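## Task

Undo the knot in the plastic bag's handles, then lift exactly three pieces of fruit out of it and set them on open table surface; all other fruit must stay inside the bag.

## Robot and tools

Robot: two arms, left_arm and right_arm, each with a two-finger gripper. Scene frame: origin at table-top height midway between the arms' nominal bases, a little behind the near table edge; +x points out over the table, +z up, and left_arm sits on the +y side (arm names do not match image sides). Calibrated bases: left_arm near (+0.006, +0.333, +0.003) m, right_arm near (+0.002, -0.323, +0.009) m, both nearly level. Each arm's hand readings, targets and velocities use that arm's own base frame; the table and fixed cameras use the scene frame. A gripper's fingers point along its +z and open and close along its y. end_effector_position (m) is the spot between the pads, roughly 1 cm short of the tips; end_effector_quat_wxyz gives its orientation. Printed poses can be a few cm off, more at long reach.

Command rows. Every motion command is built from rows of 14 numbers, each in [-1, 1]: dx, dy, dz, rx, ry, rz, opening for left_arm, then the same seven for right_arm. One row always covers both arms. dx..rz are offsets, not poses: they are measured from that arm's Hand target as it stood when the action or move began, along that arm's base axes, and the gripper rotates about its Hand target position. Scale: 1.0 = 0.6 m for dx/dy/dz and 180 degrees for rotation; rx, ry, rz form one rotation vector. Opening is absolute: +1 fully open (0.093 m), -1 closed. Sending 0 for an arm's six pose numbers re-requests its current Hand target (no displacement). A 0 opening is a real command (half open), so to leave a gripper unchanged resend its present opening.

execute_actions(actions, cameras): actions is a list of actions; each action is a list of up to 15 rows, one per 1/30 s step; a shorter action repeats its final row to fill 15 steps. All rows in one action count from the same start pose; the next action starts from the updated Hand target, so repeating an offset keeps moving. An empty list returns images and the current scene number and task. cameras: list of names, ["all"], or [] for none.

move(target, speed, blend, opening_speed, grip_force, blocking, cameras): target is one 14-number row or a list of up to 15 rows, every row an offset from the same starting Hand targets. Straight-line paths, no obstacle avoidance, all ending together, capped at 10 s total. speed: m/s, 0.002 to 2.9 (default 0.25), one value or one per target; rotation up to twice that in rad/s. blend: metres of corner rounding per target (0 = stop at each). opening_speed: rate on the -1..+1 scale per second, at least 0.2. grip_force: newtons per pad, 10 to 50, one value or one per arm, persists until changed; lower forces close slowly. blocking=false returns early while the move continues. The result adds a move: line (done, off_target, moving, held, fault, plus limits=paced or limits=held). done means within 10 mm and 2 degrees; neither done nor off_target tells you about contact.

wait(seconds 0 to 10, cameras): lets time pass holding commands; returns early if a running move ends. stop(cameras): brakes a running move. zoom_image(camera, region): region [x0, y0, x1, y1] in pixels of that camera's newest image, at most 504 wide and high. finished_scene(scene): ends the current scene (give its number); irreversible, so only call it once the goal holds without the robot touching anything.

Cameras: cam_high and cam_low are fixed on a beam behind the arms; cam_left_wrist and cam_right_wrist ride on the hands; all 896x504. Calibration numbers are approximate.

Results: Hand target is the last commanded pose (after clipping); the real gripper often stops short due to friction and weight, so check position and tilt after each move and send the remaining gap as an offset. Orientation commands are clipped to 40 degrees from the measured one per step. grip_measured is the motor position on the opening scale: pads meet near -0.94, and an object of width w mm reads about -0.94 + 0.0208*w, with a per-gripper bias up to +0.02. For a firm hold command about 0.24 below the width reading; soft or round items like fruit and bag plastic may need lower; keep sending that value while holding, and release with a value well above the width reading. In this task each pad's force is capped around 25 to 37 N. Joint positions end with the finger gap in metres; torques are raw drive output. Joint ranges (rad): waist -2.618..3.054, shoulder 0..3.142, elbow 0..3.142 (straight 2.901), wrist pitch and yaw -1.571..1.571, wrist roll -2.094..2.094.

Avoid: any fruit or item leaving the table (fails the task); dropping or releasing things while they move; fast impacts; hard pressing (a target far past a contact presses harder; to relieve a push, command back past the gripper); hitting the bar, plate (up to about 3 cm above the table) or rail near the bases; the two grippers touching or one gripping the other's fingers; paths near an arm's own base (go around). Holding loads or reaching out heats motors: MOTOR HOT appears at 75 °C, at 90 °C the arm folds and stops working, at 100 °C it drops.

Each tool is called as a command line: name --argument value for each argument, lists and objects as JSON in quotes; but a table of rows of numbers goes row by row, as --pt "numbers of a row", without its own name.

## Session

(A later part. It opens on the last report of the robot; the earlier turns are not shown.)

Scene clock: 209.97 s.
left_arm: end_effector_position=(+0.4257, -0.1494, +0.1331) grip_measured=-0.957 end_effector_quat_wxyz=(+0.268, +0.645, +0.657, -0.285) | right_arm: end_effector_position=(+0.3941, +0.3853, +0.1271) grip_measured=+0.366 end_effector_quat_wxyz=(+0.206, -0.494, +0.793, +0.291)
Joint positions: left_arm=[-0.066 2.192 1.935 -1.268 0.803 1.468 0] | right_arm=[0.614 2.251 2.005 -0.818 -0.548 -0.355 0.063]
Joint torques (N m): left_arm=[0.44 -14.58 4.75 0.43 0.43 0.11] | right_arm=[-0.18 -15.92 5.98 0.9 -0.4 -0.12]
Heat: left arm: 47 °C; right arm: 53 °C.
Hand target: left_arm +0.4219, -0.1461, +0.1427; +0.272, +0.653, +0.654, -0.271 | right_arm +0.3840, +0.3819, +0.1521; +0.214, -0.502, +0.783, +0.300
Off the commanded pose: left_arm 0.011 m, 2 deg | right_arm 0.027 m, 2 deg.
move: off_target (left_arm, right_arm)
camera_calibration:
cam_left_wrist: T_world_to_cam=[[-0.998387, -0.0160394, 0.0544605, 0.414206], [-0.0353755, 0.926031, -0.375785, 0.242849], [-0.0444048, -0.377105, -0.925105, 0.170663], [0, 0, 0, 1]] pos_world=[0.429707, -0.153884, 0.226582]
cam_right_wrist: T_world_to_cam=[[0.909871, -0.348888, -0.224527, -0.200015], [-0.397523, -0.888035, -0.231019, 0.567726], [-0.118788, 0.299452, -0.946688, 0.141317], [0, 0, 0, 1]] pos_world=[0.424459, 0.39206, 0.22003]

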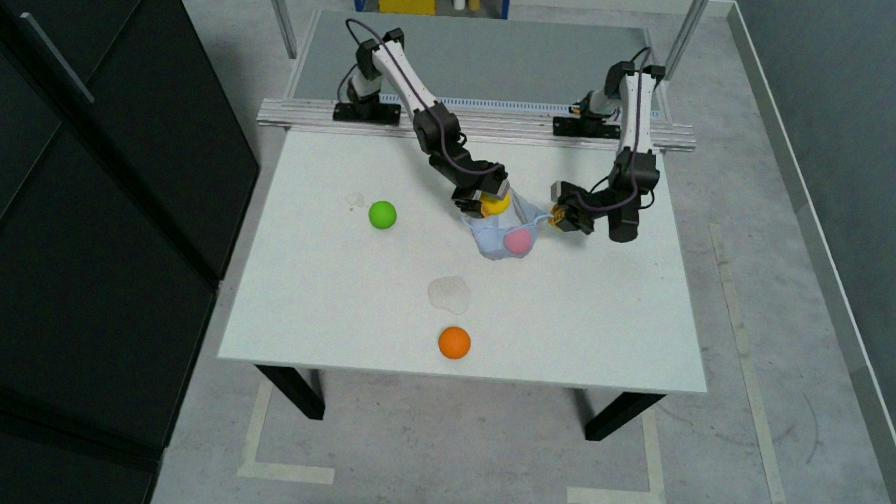

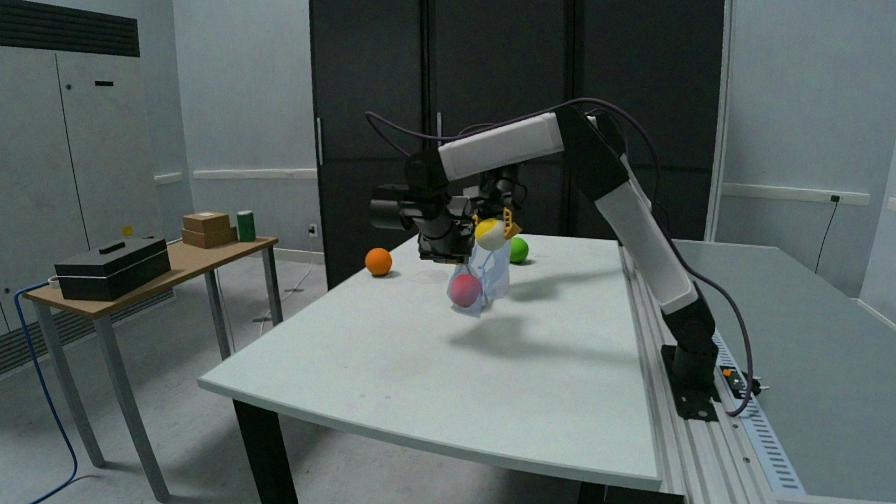

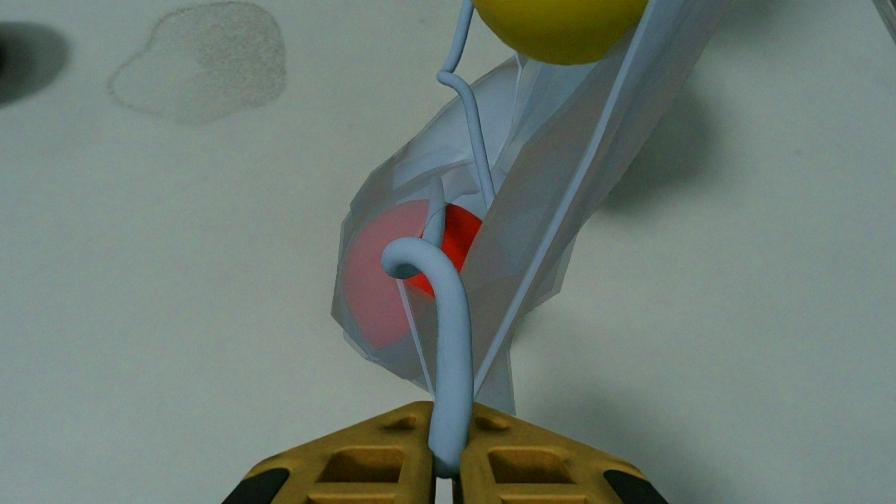

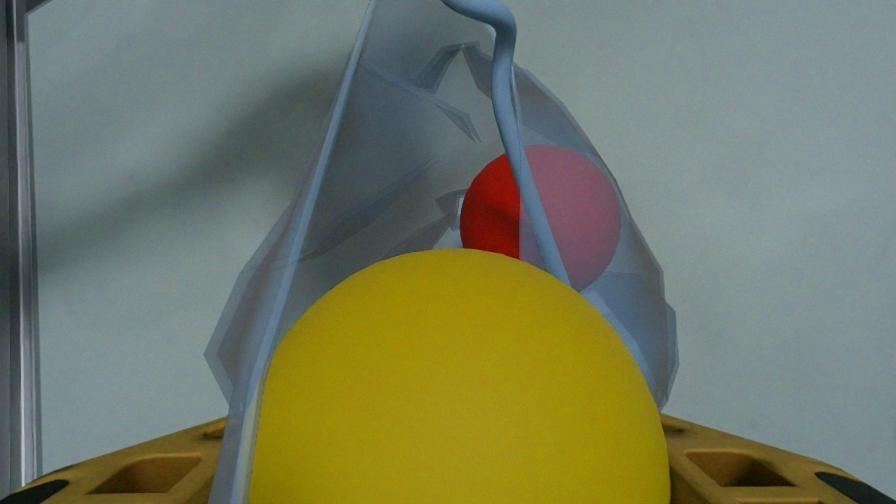

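move --pt "0 -0.15 0 0 0 0 -1 0 -0.17 -0.02 0 0 0 -0.2" --pt "0 -0.18 -0.05 0 0 0 -1 -0.02 -0.19 -0.175 0 0 0 -0.2" --speed 0.08 --blend 0.02 --cameras '["all"]'

Scene clock: 213.90 s.
left_arm: end_effector_position=(+0.4144, -0.2596, +0.1161) grip_measured=-0.957 end_effector_quat_wxyz=(+0.268, +0.654, +0.644, -0.291) | right_arm: end_effector_position=(+0.3786, +0.2732, +0.0504) grip_measured=+0.366 end_effector_quat_wxyz=(+0.225, -0.500, +0.781, +0.299)
Joint positions: left_arm=[-0.316 2.183 1.837 -0.954 0.777 1.158 0] | right_arm=[0.401 2.058 1.379 -0.476 -0.665 -0.593 0.063]
Joint torques (N m): left_arm=[0.76 -12.46 5.42 1.2 0.19 -0.11] | right_arm=[-0.64 -9.98 4.6 0.83 -0.31 -0.14]
Heat: left arm: 48 °C; right arm: 53 °C.
Hand target: left_arm +0.4219, -0.2542, +0.1129; +0.272, +0.653, +0.653, -0.271 | right_arm +0.3719, +0.2679, +0.0470; +0.214, -0.502, +0.782, +0.300
Off the commanded pose: left_arm 0.010 m, 3 deg | right_arm 0.009 m, 1 deg.
move: off_target (left_arm)
camera_calibration:
cam_left_wrist: T_world_to_cam=[[-0.99858, 0.0157161, 0.0509006, 0.410866], [-0.00510789, 0.922842, -0.385145, 0.325779], [-0.0530262, -0.384858, -0.921451, 0.114089], [0, 0, 0, 1]] pos_world=[0.417996, -0.263192, 0.209687]
cam_right_wrist: T_world_to_cam=[[0.920828, -0.328571, -0.210039, -0.25259], [-0.378115, -0.884054, -0.274733, 0.438123], [-0.0954165, 0.332401, -0.938299, 0.0822218], [0, 0, 0, 1]] pos_world=[0.406098, 0.277, 0.144462]

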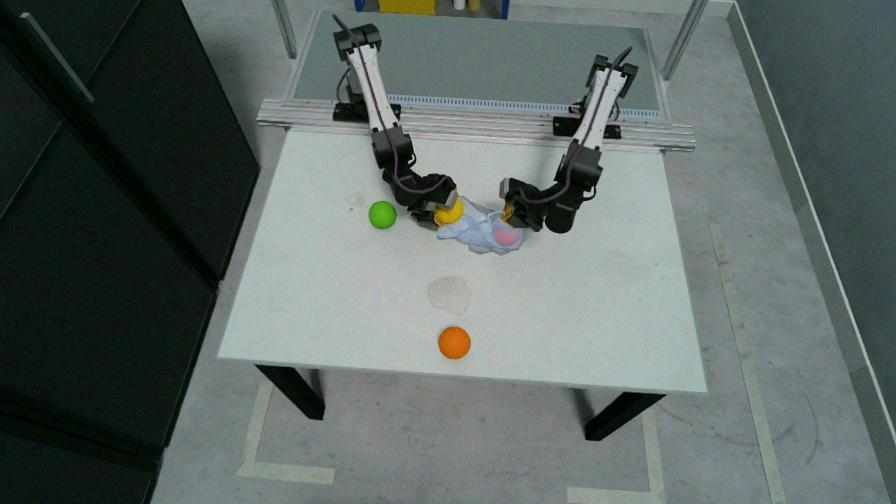

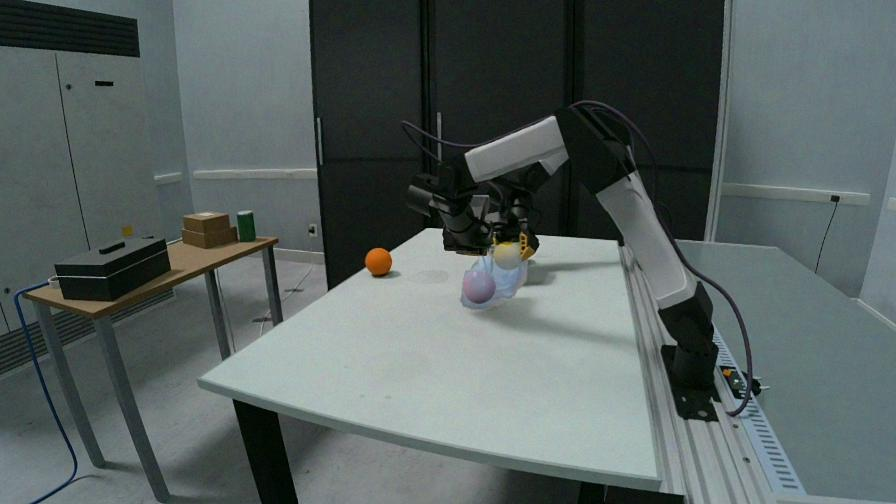

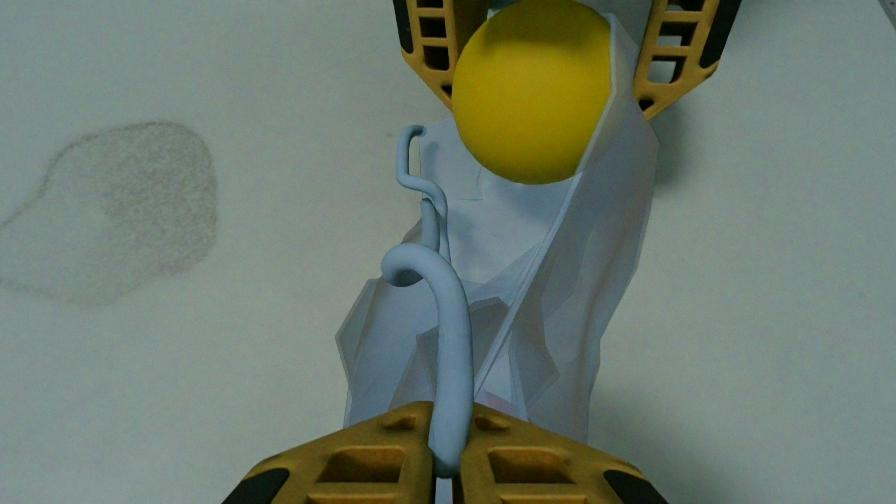

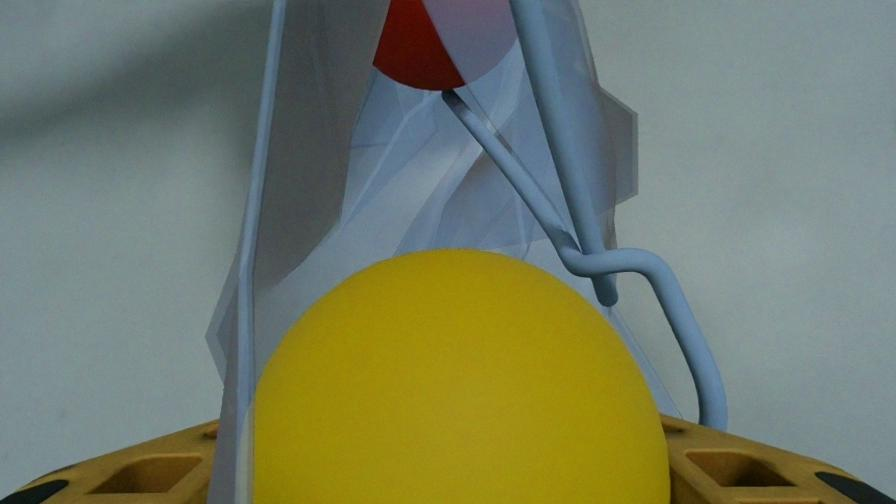

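move --pt "0 0.03 0.02 0 0 0 -1 -0.06 -0.08 0.05 0 0 0 -0.2" --pt "0 0.08 0.02 0 0 0 -1 -0.10 -0.12 -0.005 0 0 0 -0.2" --pt "0 0.08 0.02 0 0 0 -1 -0.10 -0.12 -0.035 0 0 0 -0.2" --speed 0.07 --blend 0.01 --cameras '["all"]'

Scene clock: 216.97 s.
left_arm: end_effector_position=(+0.4263, -0.2081, +0.1119) grip_measured=-0.957 end_effector_quat_wxyz=(+0.267, +0.647, +0.658, -0.277) | right_arm: end_effector_position=(+0.3121, +0.1953, +0.0270) grip_measured=-0.201 end_effector_quat_wxyz=(+0.209, -0.499, +0.787, +0.299)
Joint positions: left_arm=[-0.204 2.183 1.837 -1.033 0.771 1.272 0] | right_arm=[0.258 1.846 0.991 -0.447 -0.704 -0.772 0.036]
Joint torques (N m): left_arm=[0.25 -14.49 5.89 0.56 0.56 0.14] | right_arm=[-0.27 -7.02 4.68 0.97 -0.37 -0.03]
Heat: left arm: 50 °C; right arm: 53 °C.
Hand target: left_arm +0.4220, -0.2062, +0.1249; +0.272, +0.653, +0.653, -0.270 | right_arm +0.3120, +0.1959, +0.0262; +0.215, -0.502, +0.782, +0.300
Off the commanded pose: left_arm 0.014 m, 1 deg | right_arm 0.001 m, 1 deg.
move: off_target (left_arm); blend cut to 0.009 m at target 2
camera_calibration:
cam_left_wrist: T_world_to_cam=[[-0.998821, -0.0193773, 0.0445043, 0.415726], [-0.0342361, 0.931189, -0.362927, 0.288367], [-0.0344094, -0.364023, -0.930754, 0.127986], [0, 0, 0, 1]] pos_world=[0.429512, -0.213878, 0.205278]
cam_right_wrist: T_world_to_cam=[[0.915261, -0.331604, -0.22877, -0.219059], [-0.384062, -0.889662, -0.246978, 0.33986], [-0.121629, 0.313912, -0.941629, 0.0916412], [0, 0, 0, 1]] pos_world=[0.342169, 0.200953, 0.120116]

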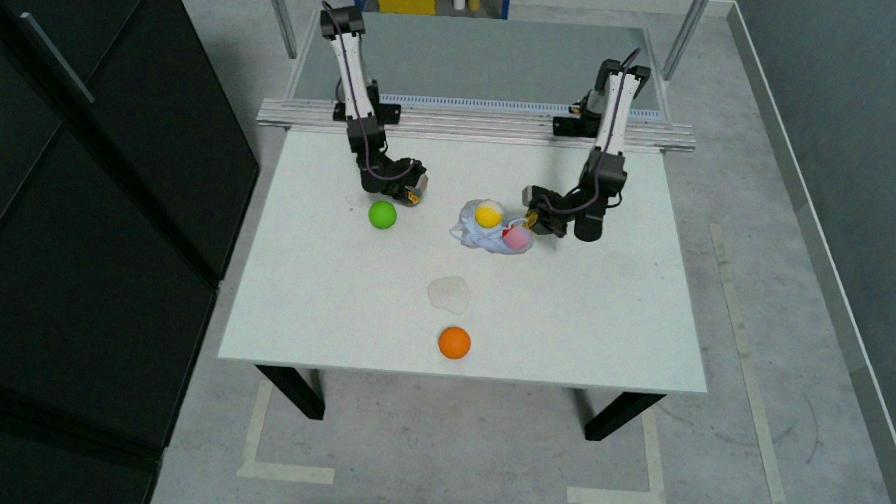

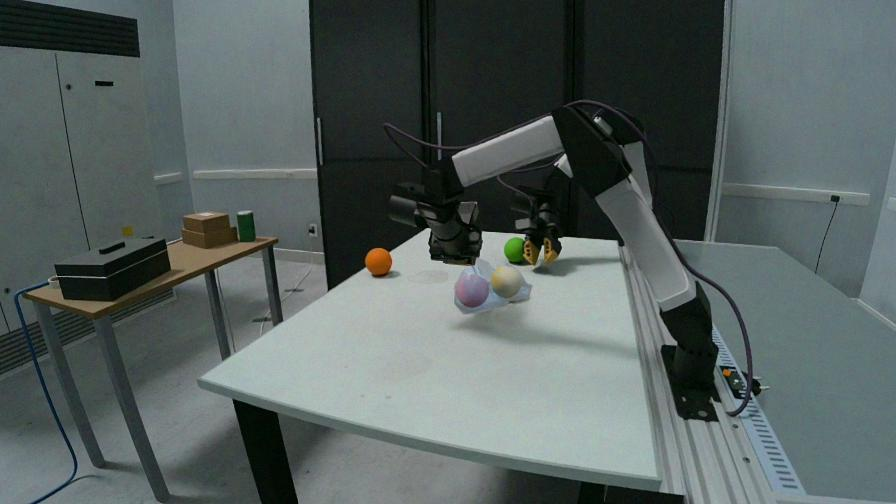

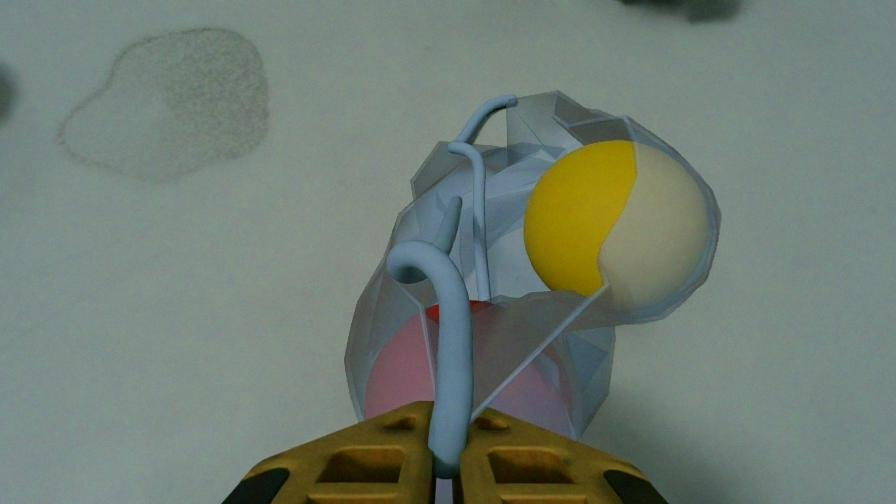

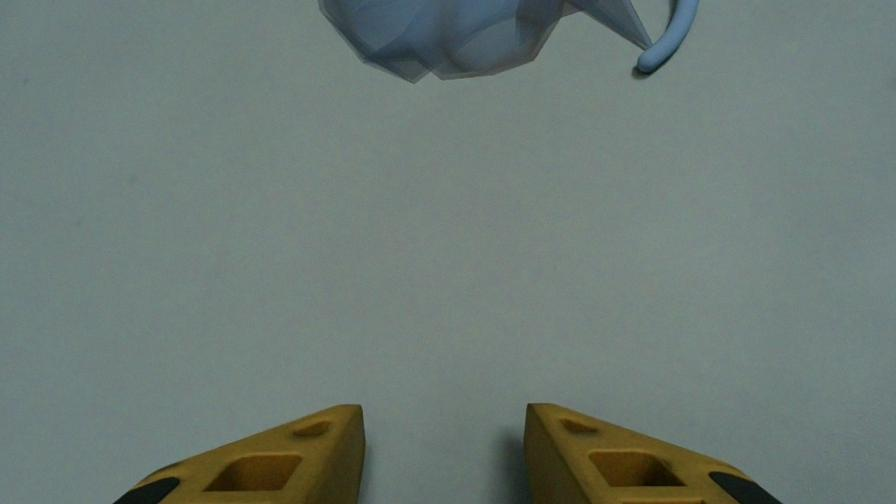

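move --pt "0 0.03 0.02 0 0 0 -1 0 0 0.12 0 0 0 0.75" --pt "-0.12 0.11 0.0 0 0 0 -1 0.06 0.15 0.21 0 0 0 0.75" --speed 0.12 --blend 0.02 --cameras '["cam_left_wrist","cam_right_wrist"]'

Scene clock: 220.87 s.
left_arm: end_effector_position=(+0.3509, -0.1399, +0.1170) grip_measured=-0.957 end_effector_quat_wxyz=(+0.256, +0.647, +0.662, -0.277) | right_arm: end_effector_position=(+0.3451, +0.2824, +0.1549) grip_measured=+0.749 end_effector_quat_wxyz=(+0.222, -0.503, +0.779, +0.302)
Joint positions: left_arm=[-0.063 1.901 1.454 -1.091 0.773 1.472 0] | right_arm=[0.455 1.853 1.517 -0.79 -0.65 -0.54 0.081]
Joint torques (N m): left_arm=[0.47 -11.54 4.63 0.59 0.73 0.15] | right_arm=[0.32 -6.13 9.24 0.9 -0.14 0.11]
Heat: left arm: 51 °C; right arm: 51 °C.
Hand target: left_arm +0.3499, -0.1403, +0.1248; +0.272, +0.653, +0.653, -0.271 | right_arm +0.3480, +0.2858, +0.1520; +0.214, -0.502, +0.783, +0.300
Off the commanded pose: left_arm 0.008 m, 2 deg | right_arm 0.005 m, 1 deg.
move: done
camera_calibration:
cam_left_wrist: T_world_to_cam=[[-0.99794, -0.0190499, 0.0612623, 0.339187], [-0.0391989, 0.936981, -0.347175, 0.224837], [-0.050788, -0.348861, -0.935797, 0.163488], [0, 0, 0, 1]] pos_world=[0.355604, -0.147171, 0.21027]
cam_right_wrist: T_world_to_cam=[[0.923068, -0.318864, -0.215107, -0.19952], [-0.370553, -0.887152, -0.275048, 0.460649], [-0.10313, 0.333597, -0.937058, 0.176046], [0, 0, 0, 1]] pos_world=[0.373021, 0.286318, 0.248748]
Images, in order (width x height): cam_left_wrist 896x504, cam_right_wrist 896x504.

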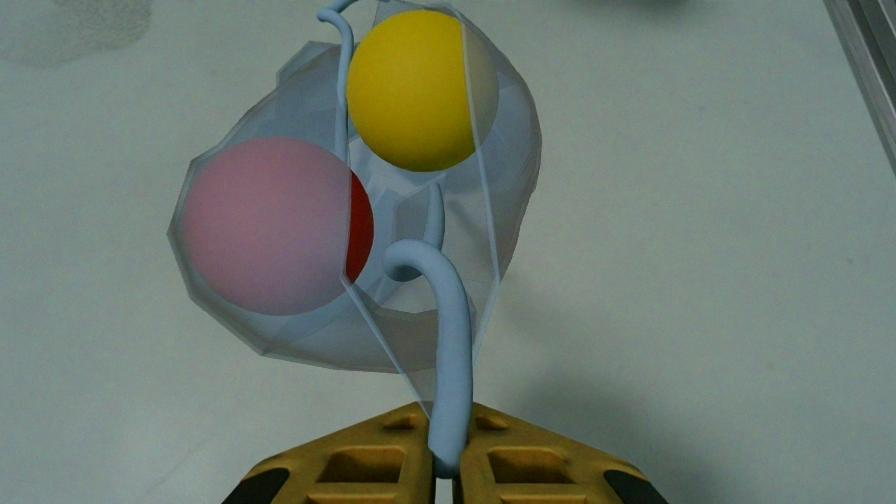

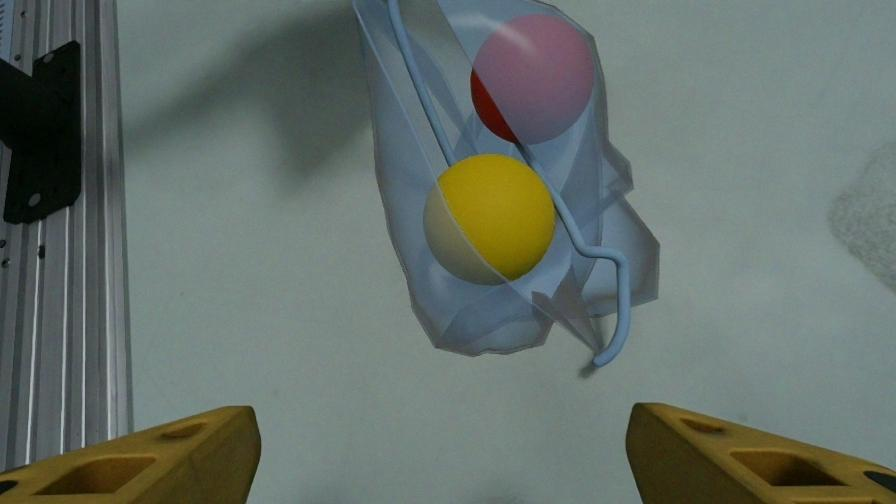

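move --target '[0,0.05,0.03,0,0,0,-1, 0.06,0.13,-0.0,-0.221,0.112,-0.285,0.75]' --speed 0.25 --cameras '["cam_left_wrist","cam_right_wrist"]'

Scene clock: 226.10 s.
left_arm: end_effector_position=(+0.3479, -0.1103, +0.1287) grip_measured=-0.957 end_effector_quat_wxyz=(+0.258, +0.648, +0.661, -0.277) | right_arm: end_effector_position=(+0.3845, +0.3603, +0.1615) grip_measured=+0.749 end_effector_quat_wxyz=(+0.131, -0.108, +0.982, +0.080)
Joint positions: left_arm=[0.022 1.901 1.5 -1.217 0.775 1.593 0] | right_arm=[0.763 2.527 2.814 -1.551 0.031 0.538 0.081]
Joint torques (N m): left_arm=[0.54 -10.69 7.8 0.11 0.72 0.13] | right_arm=[0.49 -9.05 7.97 0.76 0.23 0.09]
Heat: left arm: 50 °C; right arm: 50 °C.
Hand target: left_arm +0.3499, -0.1101, +0.1427; +0.272, +0.653, +0.653, -0.271 | right_arm +0.3839, +0.3639, +0.1522; +0.010, -0.107, +0.994, -0.015
Off the commanded pose: left_arm 0.014 m, 2 deg | right_arm 0.010 m, 18 deg.
joint sent to its limit (right arm) — joint 4 (wrist pitch), lower limit. The joint targets are off in orientation, not in position.
move: off_target (left_arm, right_arm)
camera_calibration:
cam_left_wrist: T_world_to_cam=[[-0.998219, -0.0171292, 0.05714, 0.336984], [-0.0360826, 0.936161, -0.349715, 0.200219], [-0.0475019, -0.351154, -0.935112, 0.183087], [0, 0, 0, 1]] pos_world=[0.352306, -0.117373, 0.221971]
cam_right_wrist: T_world_to_cam=[[0.243899, -0.964932, -0.0970536, 0.265142], [-0.952064, -0.257289, 0.165461, 0.471584], [-0.18463, 0.0520454, -0.981429, 0.300313], [0, 0, 0, 1]] pos_world=[0.439757, 0.361547, 0.24244]
Images, in order (width x height): cam_left_wrist 896x504, cam_right_wrist 896x504.

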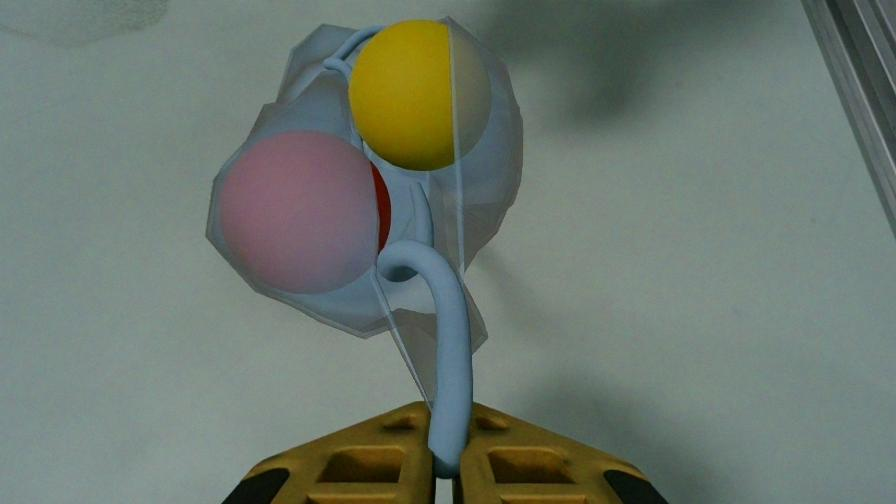

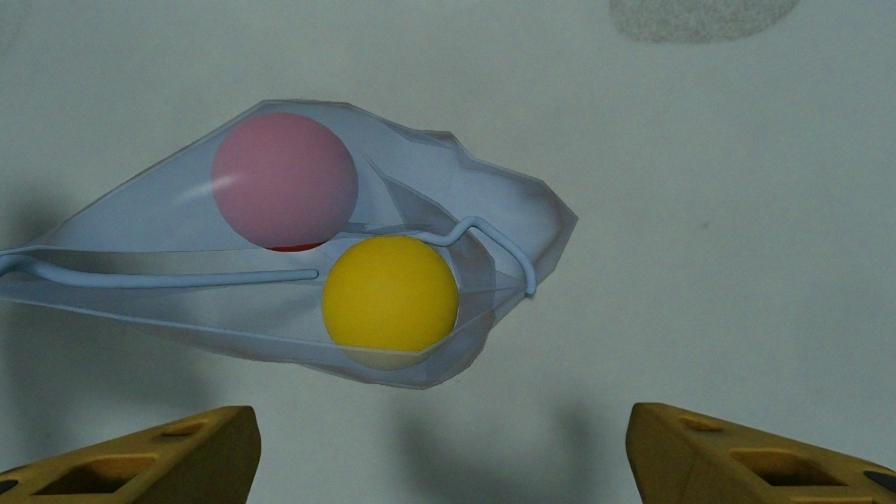

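move --pt "0 0 0 0 0 0 -1 -0.037 0.066 -0.04 0 0 0 0.85" --pt "0 0 0 0 0 0 -1 -0.037 0.066 -0.12 0 0 0 0.85" --speed 0.1 --blend 0.01 --cameras '["cam_left_wrist","cam_right_wrist"]'

Scene clock: 229.13 s.
left_arm: end_effector_position=(+0.3479, -0.1103, +0.1287) grip_measured=-0.957 end_effector_quat_wxyz=(+0.258, +0.648, +0.661, -0.277) | right_arm: end_effector_position=(+0.3594, +0.3938, +0.0865) grip_measured=+0.849 end_effector_quat_wxyz=(+0.078, -0.108, +0.990, +0.045)
Joint positions: left_arm=[0.022 1.901 1.5 -1.217 0.775 1.593 0] | right_arm=[0.843 2.691 2.845 -1.548 0.038 0.623 0.086]
Joint torques (N m): left_arm=[0.58 -10.71 7.82 0.1 0.72 0.14] | right_arm=[0.46 -10.33 7.77 0.87 0.14 0.13]
Heat: left arm: 49 °C; right arm: 49 °C.
Hand target: left_arm +0.3500, -0.1101, +0.1427; +0.272, +0.653, +0.654, -0.271 | right_arm +0.3616, +0.4035, +0.0802; +0.010, -0.107, +0.994, -0.015
Off the commanded pose: left_arm 0.014 m, 2 deg | right_arm 0.012 m, 10 deg.
elbow stopped short (right arm): the move would have taken joint 3 (elbow) straighter than the controller allows.
move: off_target (left_arm, right_arm)
camera_calibration:
cam_left_wrist: T_world_to_cam=[[-0.998219, -0.0171292, 0.05714, 0.336984], [-0.0360826, 0.936161, -0.349715, 0.200219], [-0.0475019, -0.351154, -0.935112, 0.183087], [0, 0, 0, 1]] pos_world=[0.352306, -0.117373, 0.221971]
cam_right_wrist: T_world_to_cam=[[0.233305, -0.971547, -0.0408049, 0.297869], [-0.931174, -0.235305, 0.278471, 0.442859], [-0.280149, -0.0269721, -0.959578, 0.28386], [0, 0, 0, 1]] pos_world=[0.422408, 0.401257, 0.161217]
Images, in order (width x height): cam_left_wrist 896x504, cam_right_wrist 896x504.

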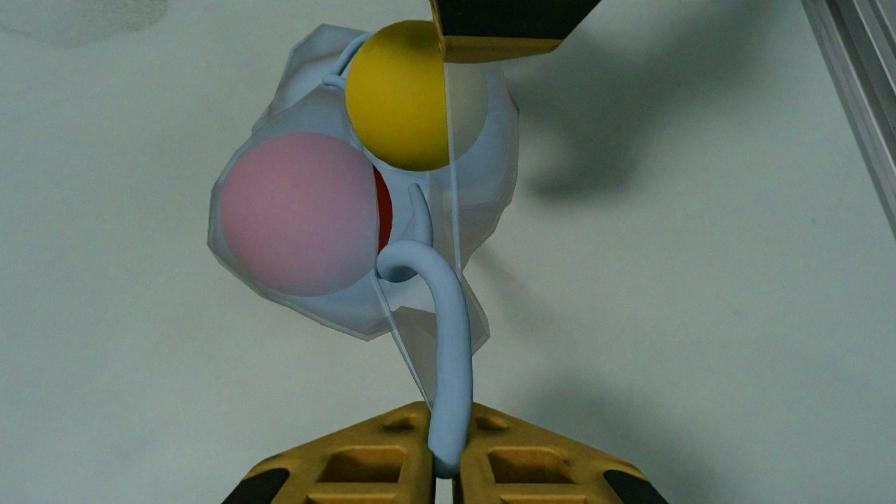

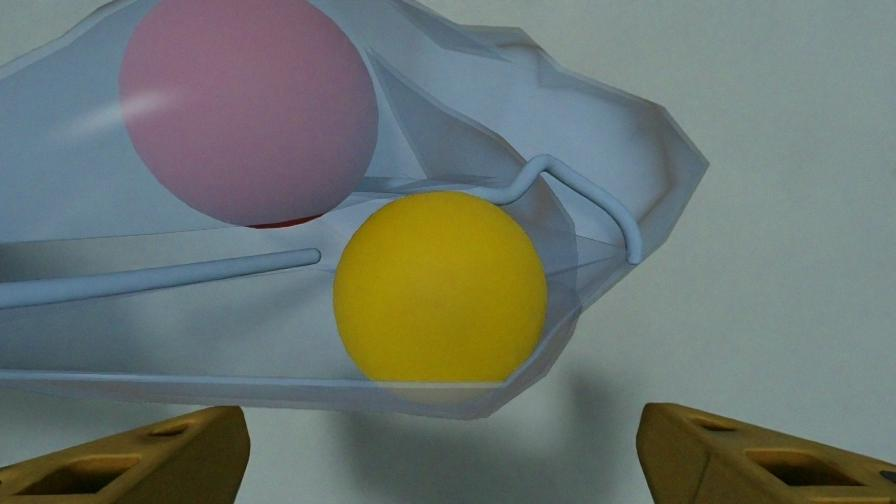

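move --pt "0 0 0 0 0 0 -1 0.012 0 -0.02 0 0 0.07 0.85" --pt "0 0 0 0 0 0 -1 0.014 -0.003 -0.125 0 0 0.07 0.85" --speed 0.08 --blend 0.01 --cameras '["cam_left_wrist","cam_right_wrist"]'

Scene clock: 233.33 s.
left_arm: end_effector_position=(+0.3479, -0.1103, +0.1287) grip_measured=-0.957 end_effector_quat_wxyz=(+0.258, +0.648, +0.661, -0.277) | right_arm: end_effector_position=(+0.3652, +0.3959, +0.0133) grip_measured=+0.849 end_effector_quat_wxyz=(+0.048, -0.212, +0.976, +0.012)
Joint positions: left_arm=[0.022 1.901 1.5 -1.217 0.775 1.593 0] | right_arm=[0.837 2.837 2.845 -1.487 0.038 0.408 0.086]
Joint torques (N m): left_arm=[0.54 -10.78 7.76 0.1 0.73 0.13] | right_arm=[-0.28 -10.61 7.91 0.74 0.12 -0.05]
Heat: left arm: 49 °C; right arm: 49 °C.
Hand target: left_arm +0.3500, -0.1101, +0.1427; +0.272, +0.653, +0.654, -0.271 | right_arm +0.3701, +0.4016, +0.0050; +0.012, -0.215, +0.976, -0.014
Off the commanded pose: left_arm 0.014 m, 2 deg | right_arm 0.011 m, 5 deg.
elbow stopped short (right arm): the move would have taken joint 3 (elbow) straighter than the controller allows.
move: off_target (left_arm, right_arm)
camera_calibration:
cam_left_wrist: T_world_to_cam=[[-0.998219, -0.0171292, 0.05714, 0.336984], [-0.0360826, 0.936161, -0.349715, 0.200219], [-0.0475019, -0.351154, -0.935112, 0.183087], [0, 0, 0, 1]] pos_world=[0.352306, -0.117373, 0.221971]
cam_right_wrist: T_world_to_cam=[[0.428745, -0.902975, 0.0285339, 0.196157], [-0.852987, -0.3942, 0.342081, 0.502499], [-0.297643, -0.171005, -0.939237, 0.278469], [0, 0, 0, 1]] pos_world=[0.427408, 0.422829, 0.0840558]
Images, in order (width x height): cam_left_wrist 896x504, cam_right_wrist 896x504.

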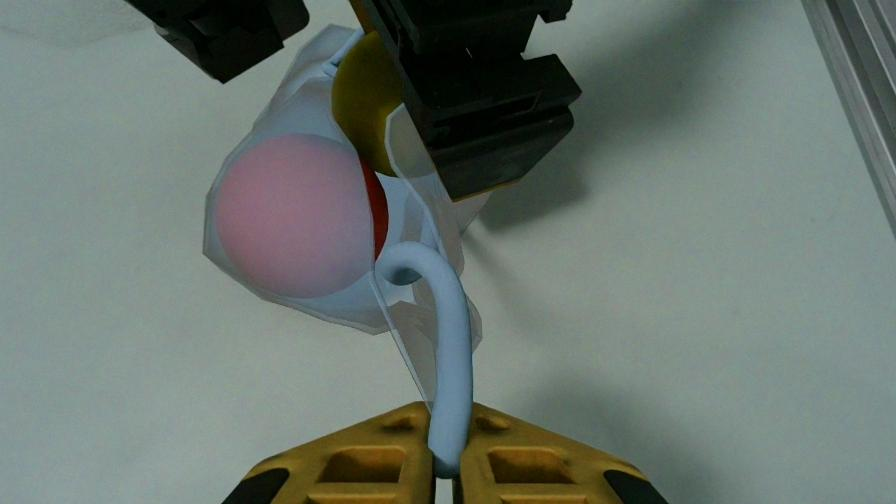

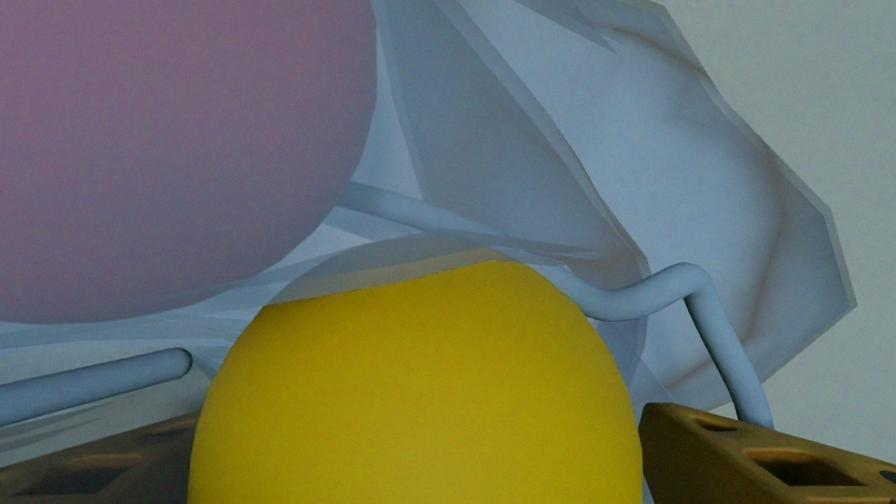

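move --pt "0 0 0 0 0 0 -1 0 0 0.015 0 0 0 -0.3" --pt "0 0 0 0 0 0 -1 0 0 0.016 0 0 0 -0.3" --pt "0 0 0 0 0 0 -1 0 -0.02 0.25 0 0 0 -0.3" --opening_speed 0.7 --speed 0.08 --cameras '["all"]'

Scene clock: 238.83 s.
left_arm: end_effector_position=(+0.3479, -0.1105, +0.1288) grip_measured=-0.957 end_effector_quat_wxyz=(+0.258, +0.648, +0.661, -0.278) | right_arm: end_effector_position=(+0.3693, +0.3888, +0.1224) grip_measured=+0.367 end_effector_quat_wxyz=(+0.115, -0.212, +0.969, +0.057)
Joint positions: left_arm=[0.022 1.901 1.5 -1.217 0.776 1.593 0] | right_arm=[0.823 2.623 2.845 -1.538 0.038 0.387 0.063]
Joint torques (N m): left_arm=[0.65 -10.67 7.83 0.1 0.72 0.15] | right_arm=[-0.21 -16.25 7.77 0.73 0.13 -0.05]
Heat: left arm: 48 °C; right arm: 50 °C.
Hand target: left_arm +0.3499, -0.1102, +0.1428; +0.272, +0.653, +0.654, -0.271 | right_arm +0.3701, +0.3896, +0.1552; +0.012, -0.215, +0.976, -0.014
Off the commanded pose: left_arm 0.014 m, 2 deg | right_arm 0.033 m, 14 deg.
elbow stopped short (right arm): the move would have taken joint 3 (elbow) straighter than the controller allows.
move: off_target (left_arm, right_arm)
camera_calibration:
cam_left_wrist: T_world_to_cam=[[-0.998201, -0.0170562, 0.0574765, 0.336898], [-0.036188, 0.935753, -0.350796, 0.200612], [-0.0478005, -0.352245, -0.934686, 0.183122], [0, 0, 0, 1]] pos_world=[0.352305, -0.117473, 0.222172]
cam_right_wrist: T_world_to_cam=[[0.434677, -0.90012, -0.0289762, 0.188673], [-0.880567, -0.43154, 0.195897, 0.508558], [-0.188835, -0.0596363, -0.980196, 0.302402], [0, 0, 0, 1]] pos_world=[0.422911, 0.407325, 0.202255]

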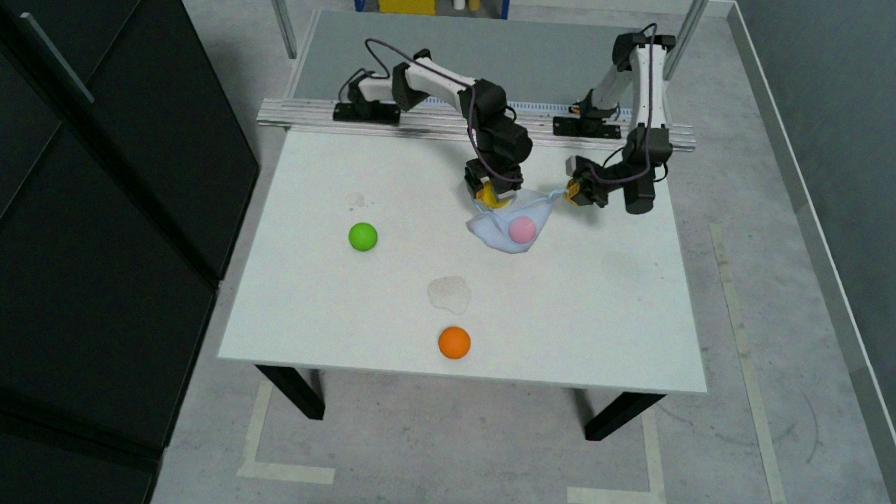

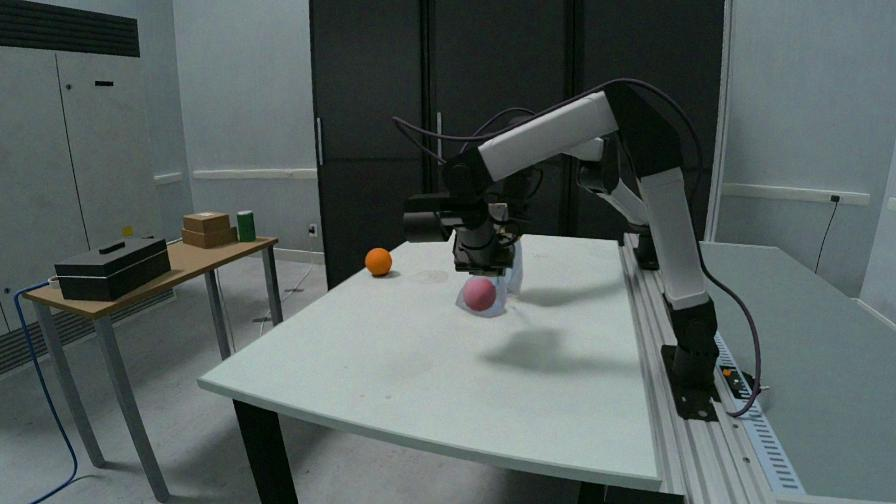

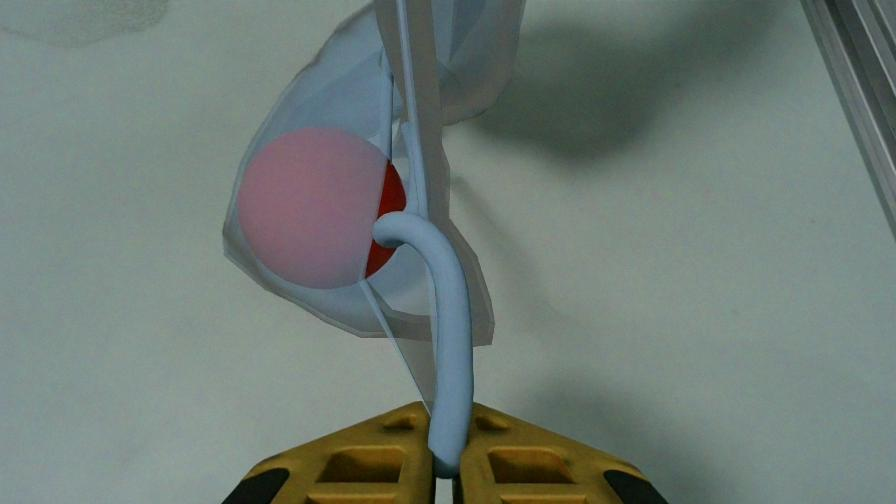

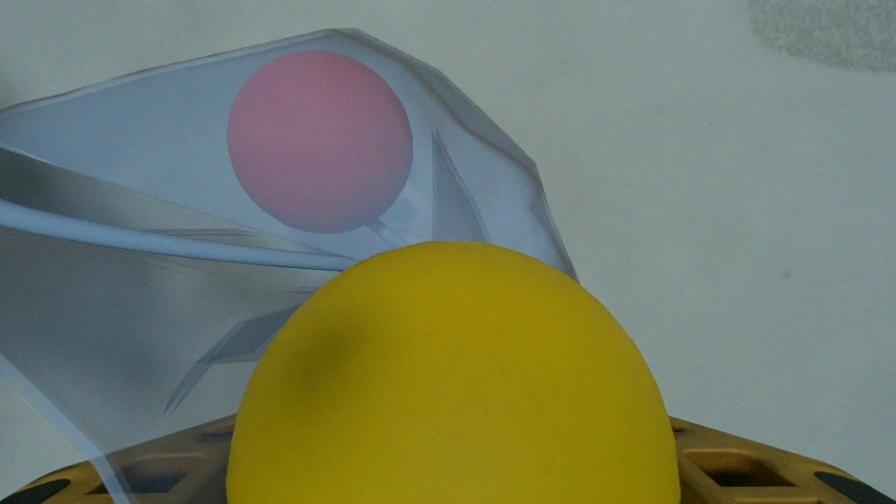

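move --target '[0,0,0,0,0,0,-1, 0,-0.16,0.08,0,0,0,-0.3]' --speed 0.08 --cameras '["cam_high","cam_left_wrist","cam_right_wrist"]'

Scene clock: 241.73 s.
left_arm: end_effector_position=(+0.3490, -0.1266, +0.1436) grip_measured=-0.957 end_effector_quat_wxyz=(+0.293, +0.638, +0.642, -0.309) | right_arm: end_effector_position=(+0.3671, +0.3276, +0.1722) grip_measured=+0.367 end_effector_quat_wxyz=(+0.100, -0.228, +0.966, +0.073)
Joint positions: left_arm=[0.009 1.901 1.509 -1.217 0.878 1.593 0] | right_arm=[0.716 2.338 2.521 -1.509 -0.036 0.256 0.063]
Joint torques (N m): left_arm=[1.73 -10.76 7.13 0.13 -0.32 0.14] | right_arm=[-2.77 -17.06 5.37 0.27 0.66 0.03]
Heat: left arm: 48 °C; right arm: 51 °C.
Hand target: left_arm +0.3500, -0.1102, +0.1428; +0.272, +0.653, +0.653, -0.271 | right_arm +0.3701, +0.2936, +0.2032; +0.012, -0.215, +0.976, -0.014
Off the commanded pose: left_arm 0.016 m, 5 deg | right_arm 0.046 m, 14 deg.
elbow stopped short (right arm): the move would have taken joint 3 (elbow) straighter than the controller allows.
joint sent to its limit (right arm) — joint 4 (wrist pitch), lower limit. The joint targets are off in orientation, not in position.
move: off_target (left_arm, right_arm)
camera_calibration:
cam_left_wrist: T_world_to_cam=[[-0.998812, -0.00316406, 0.0486316, 0.340064], [-0.0244669, 0.895573, -0.444241, 0.225023], [-0.0421475, -0.444903, -0.894586, 0.171796], [0, 0, 0, 1]] pos_world=[0.352406, -0.124016, 0.237113]
cam_right_wrist: T_world_to_cam=[[0.466862, -0.882072, -0.0631609, 0.124048], [-0.856451, -0.468781, 0.216187, 0.47031], [-0.220301, -0.0468353, -0.974307, 0.353477], [0, 0, 0, 1]] pos_world=[0.422756, 0.346447, 0.250555]
Images, in order (width x height): cam_high 896x504, cam_left_wrist 896x504, cam_right_wrist 896x504.

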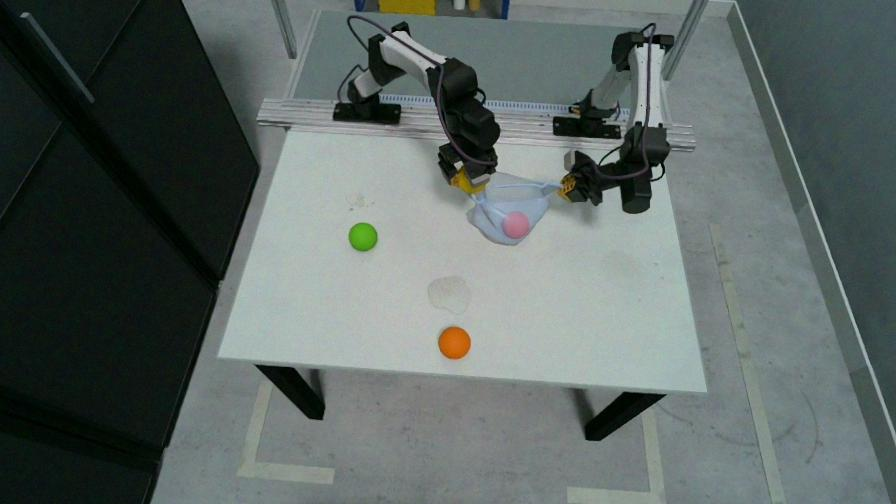

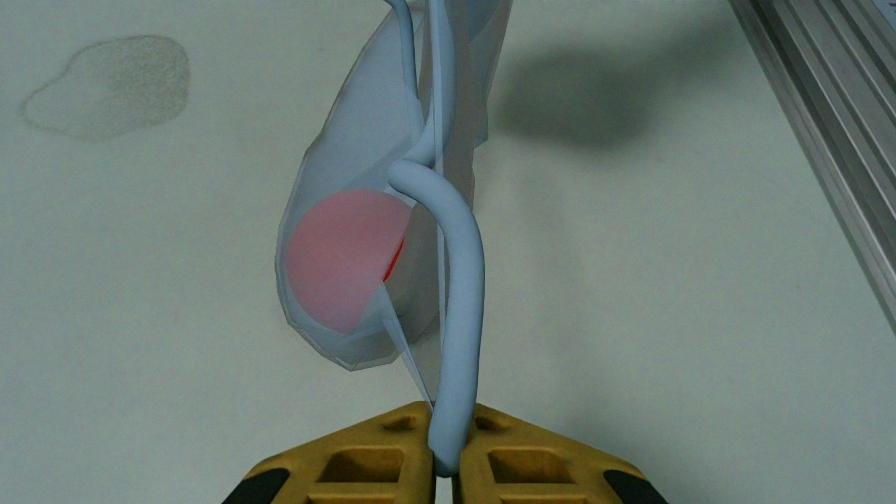

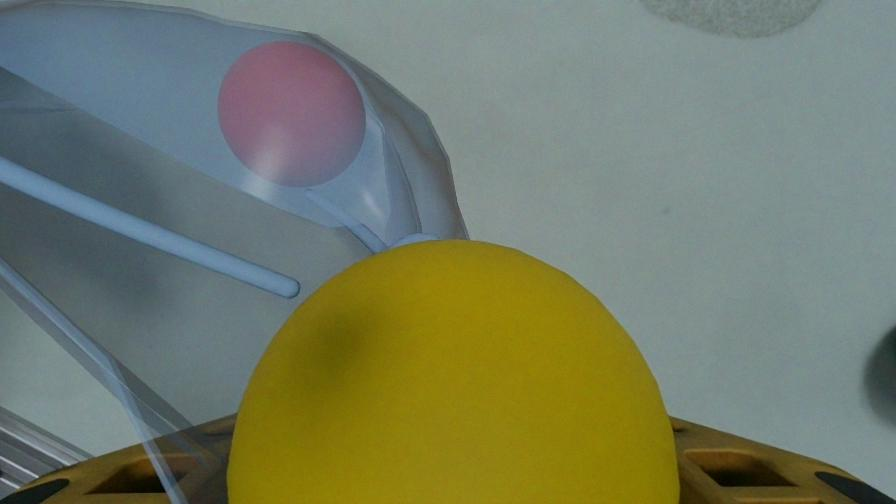

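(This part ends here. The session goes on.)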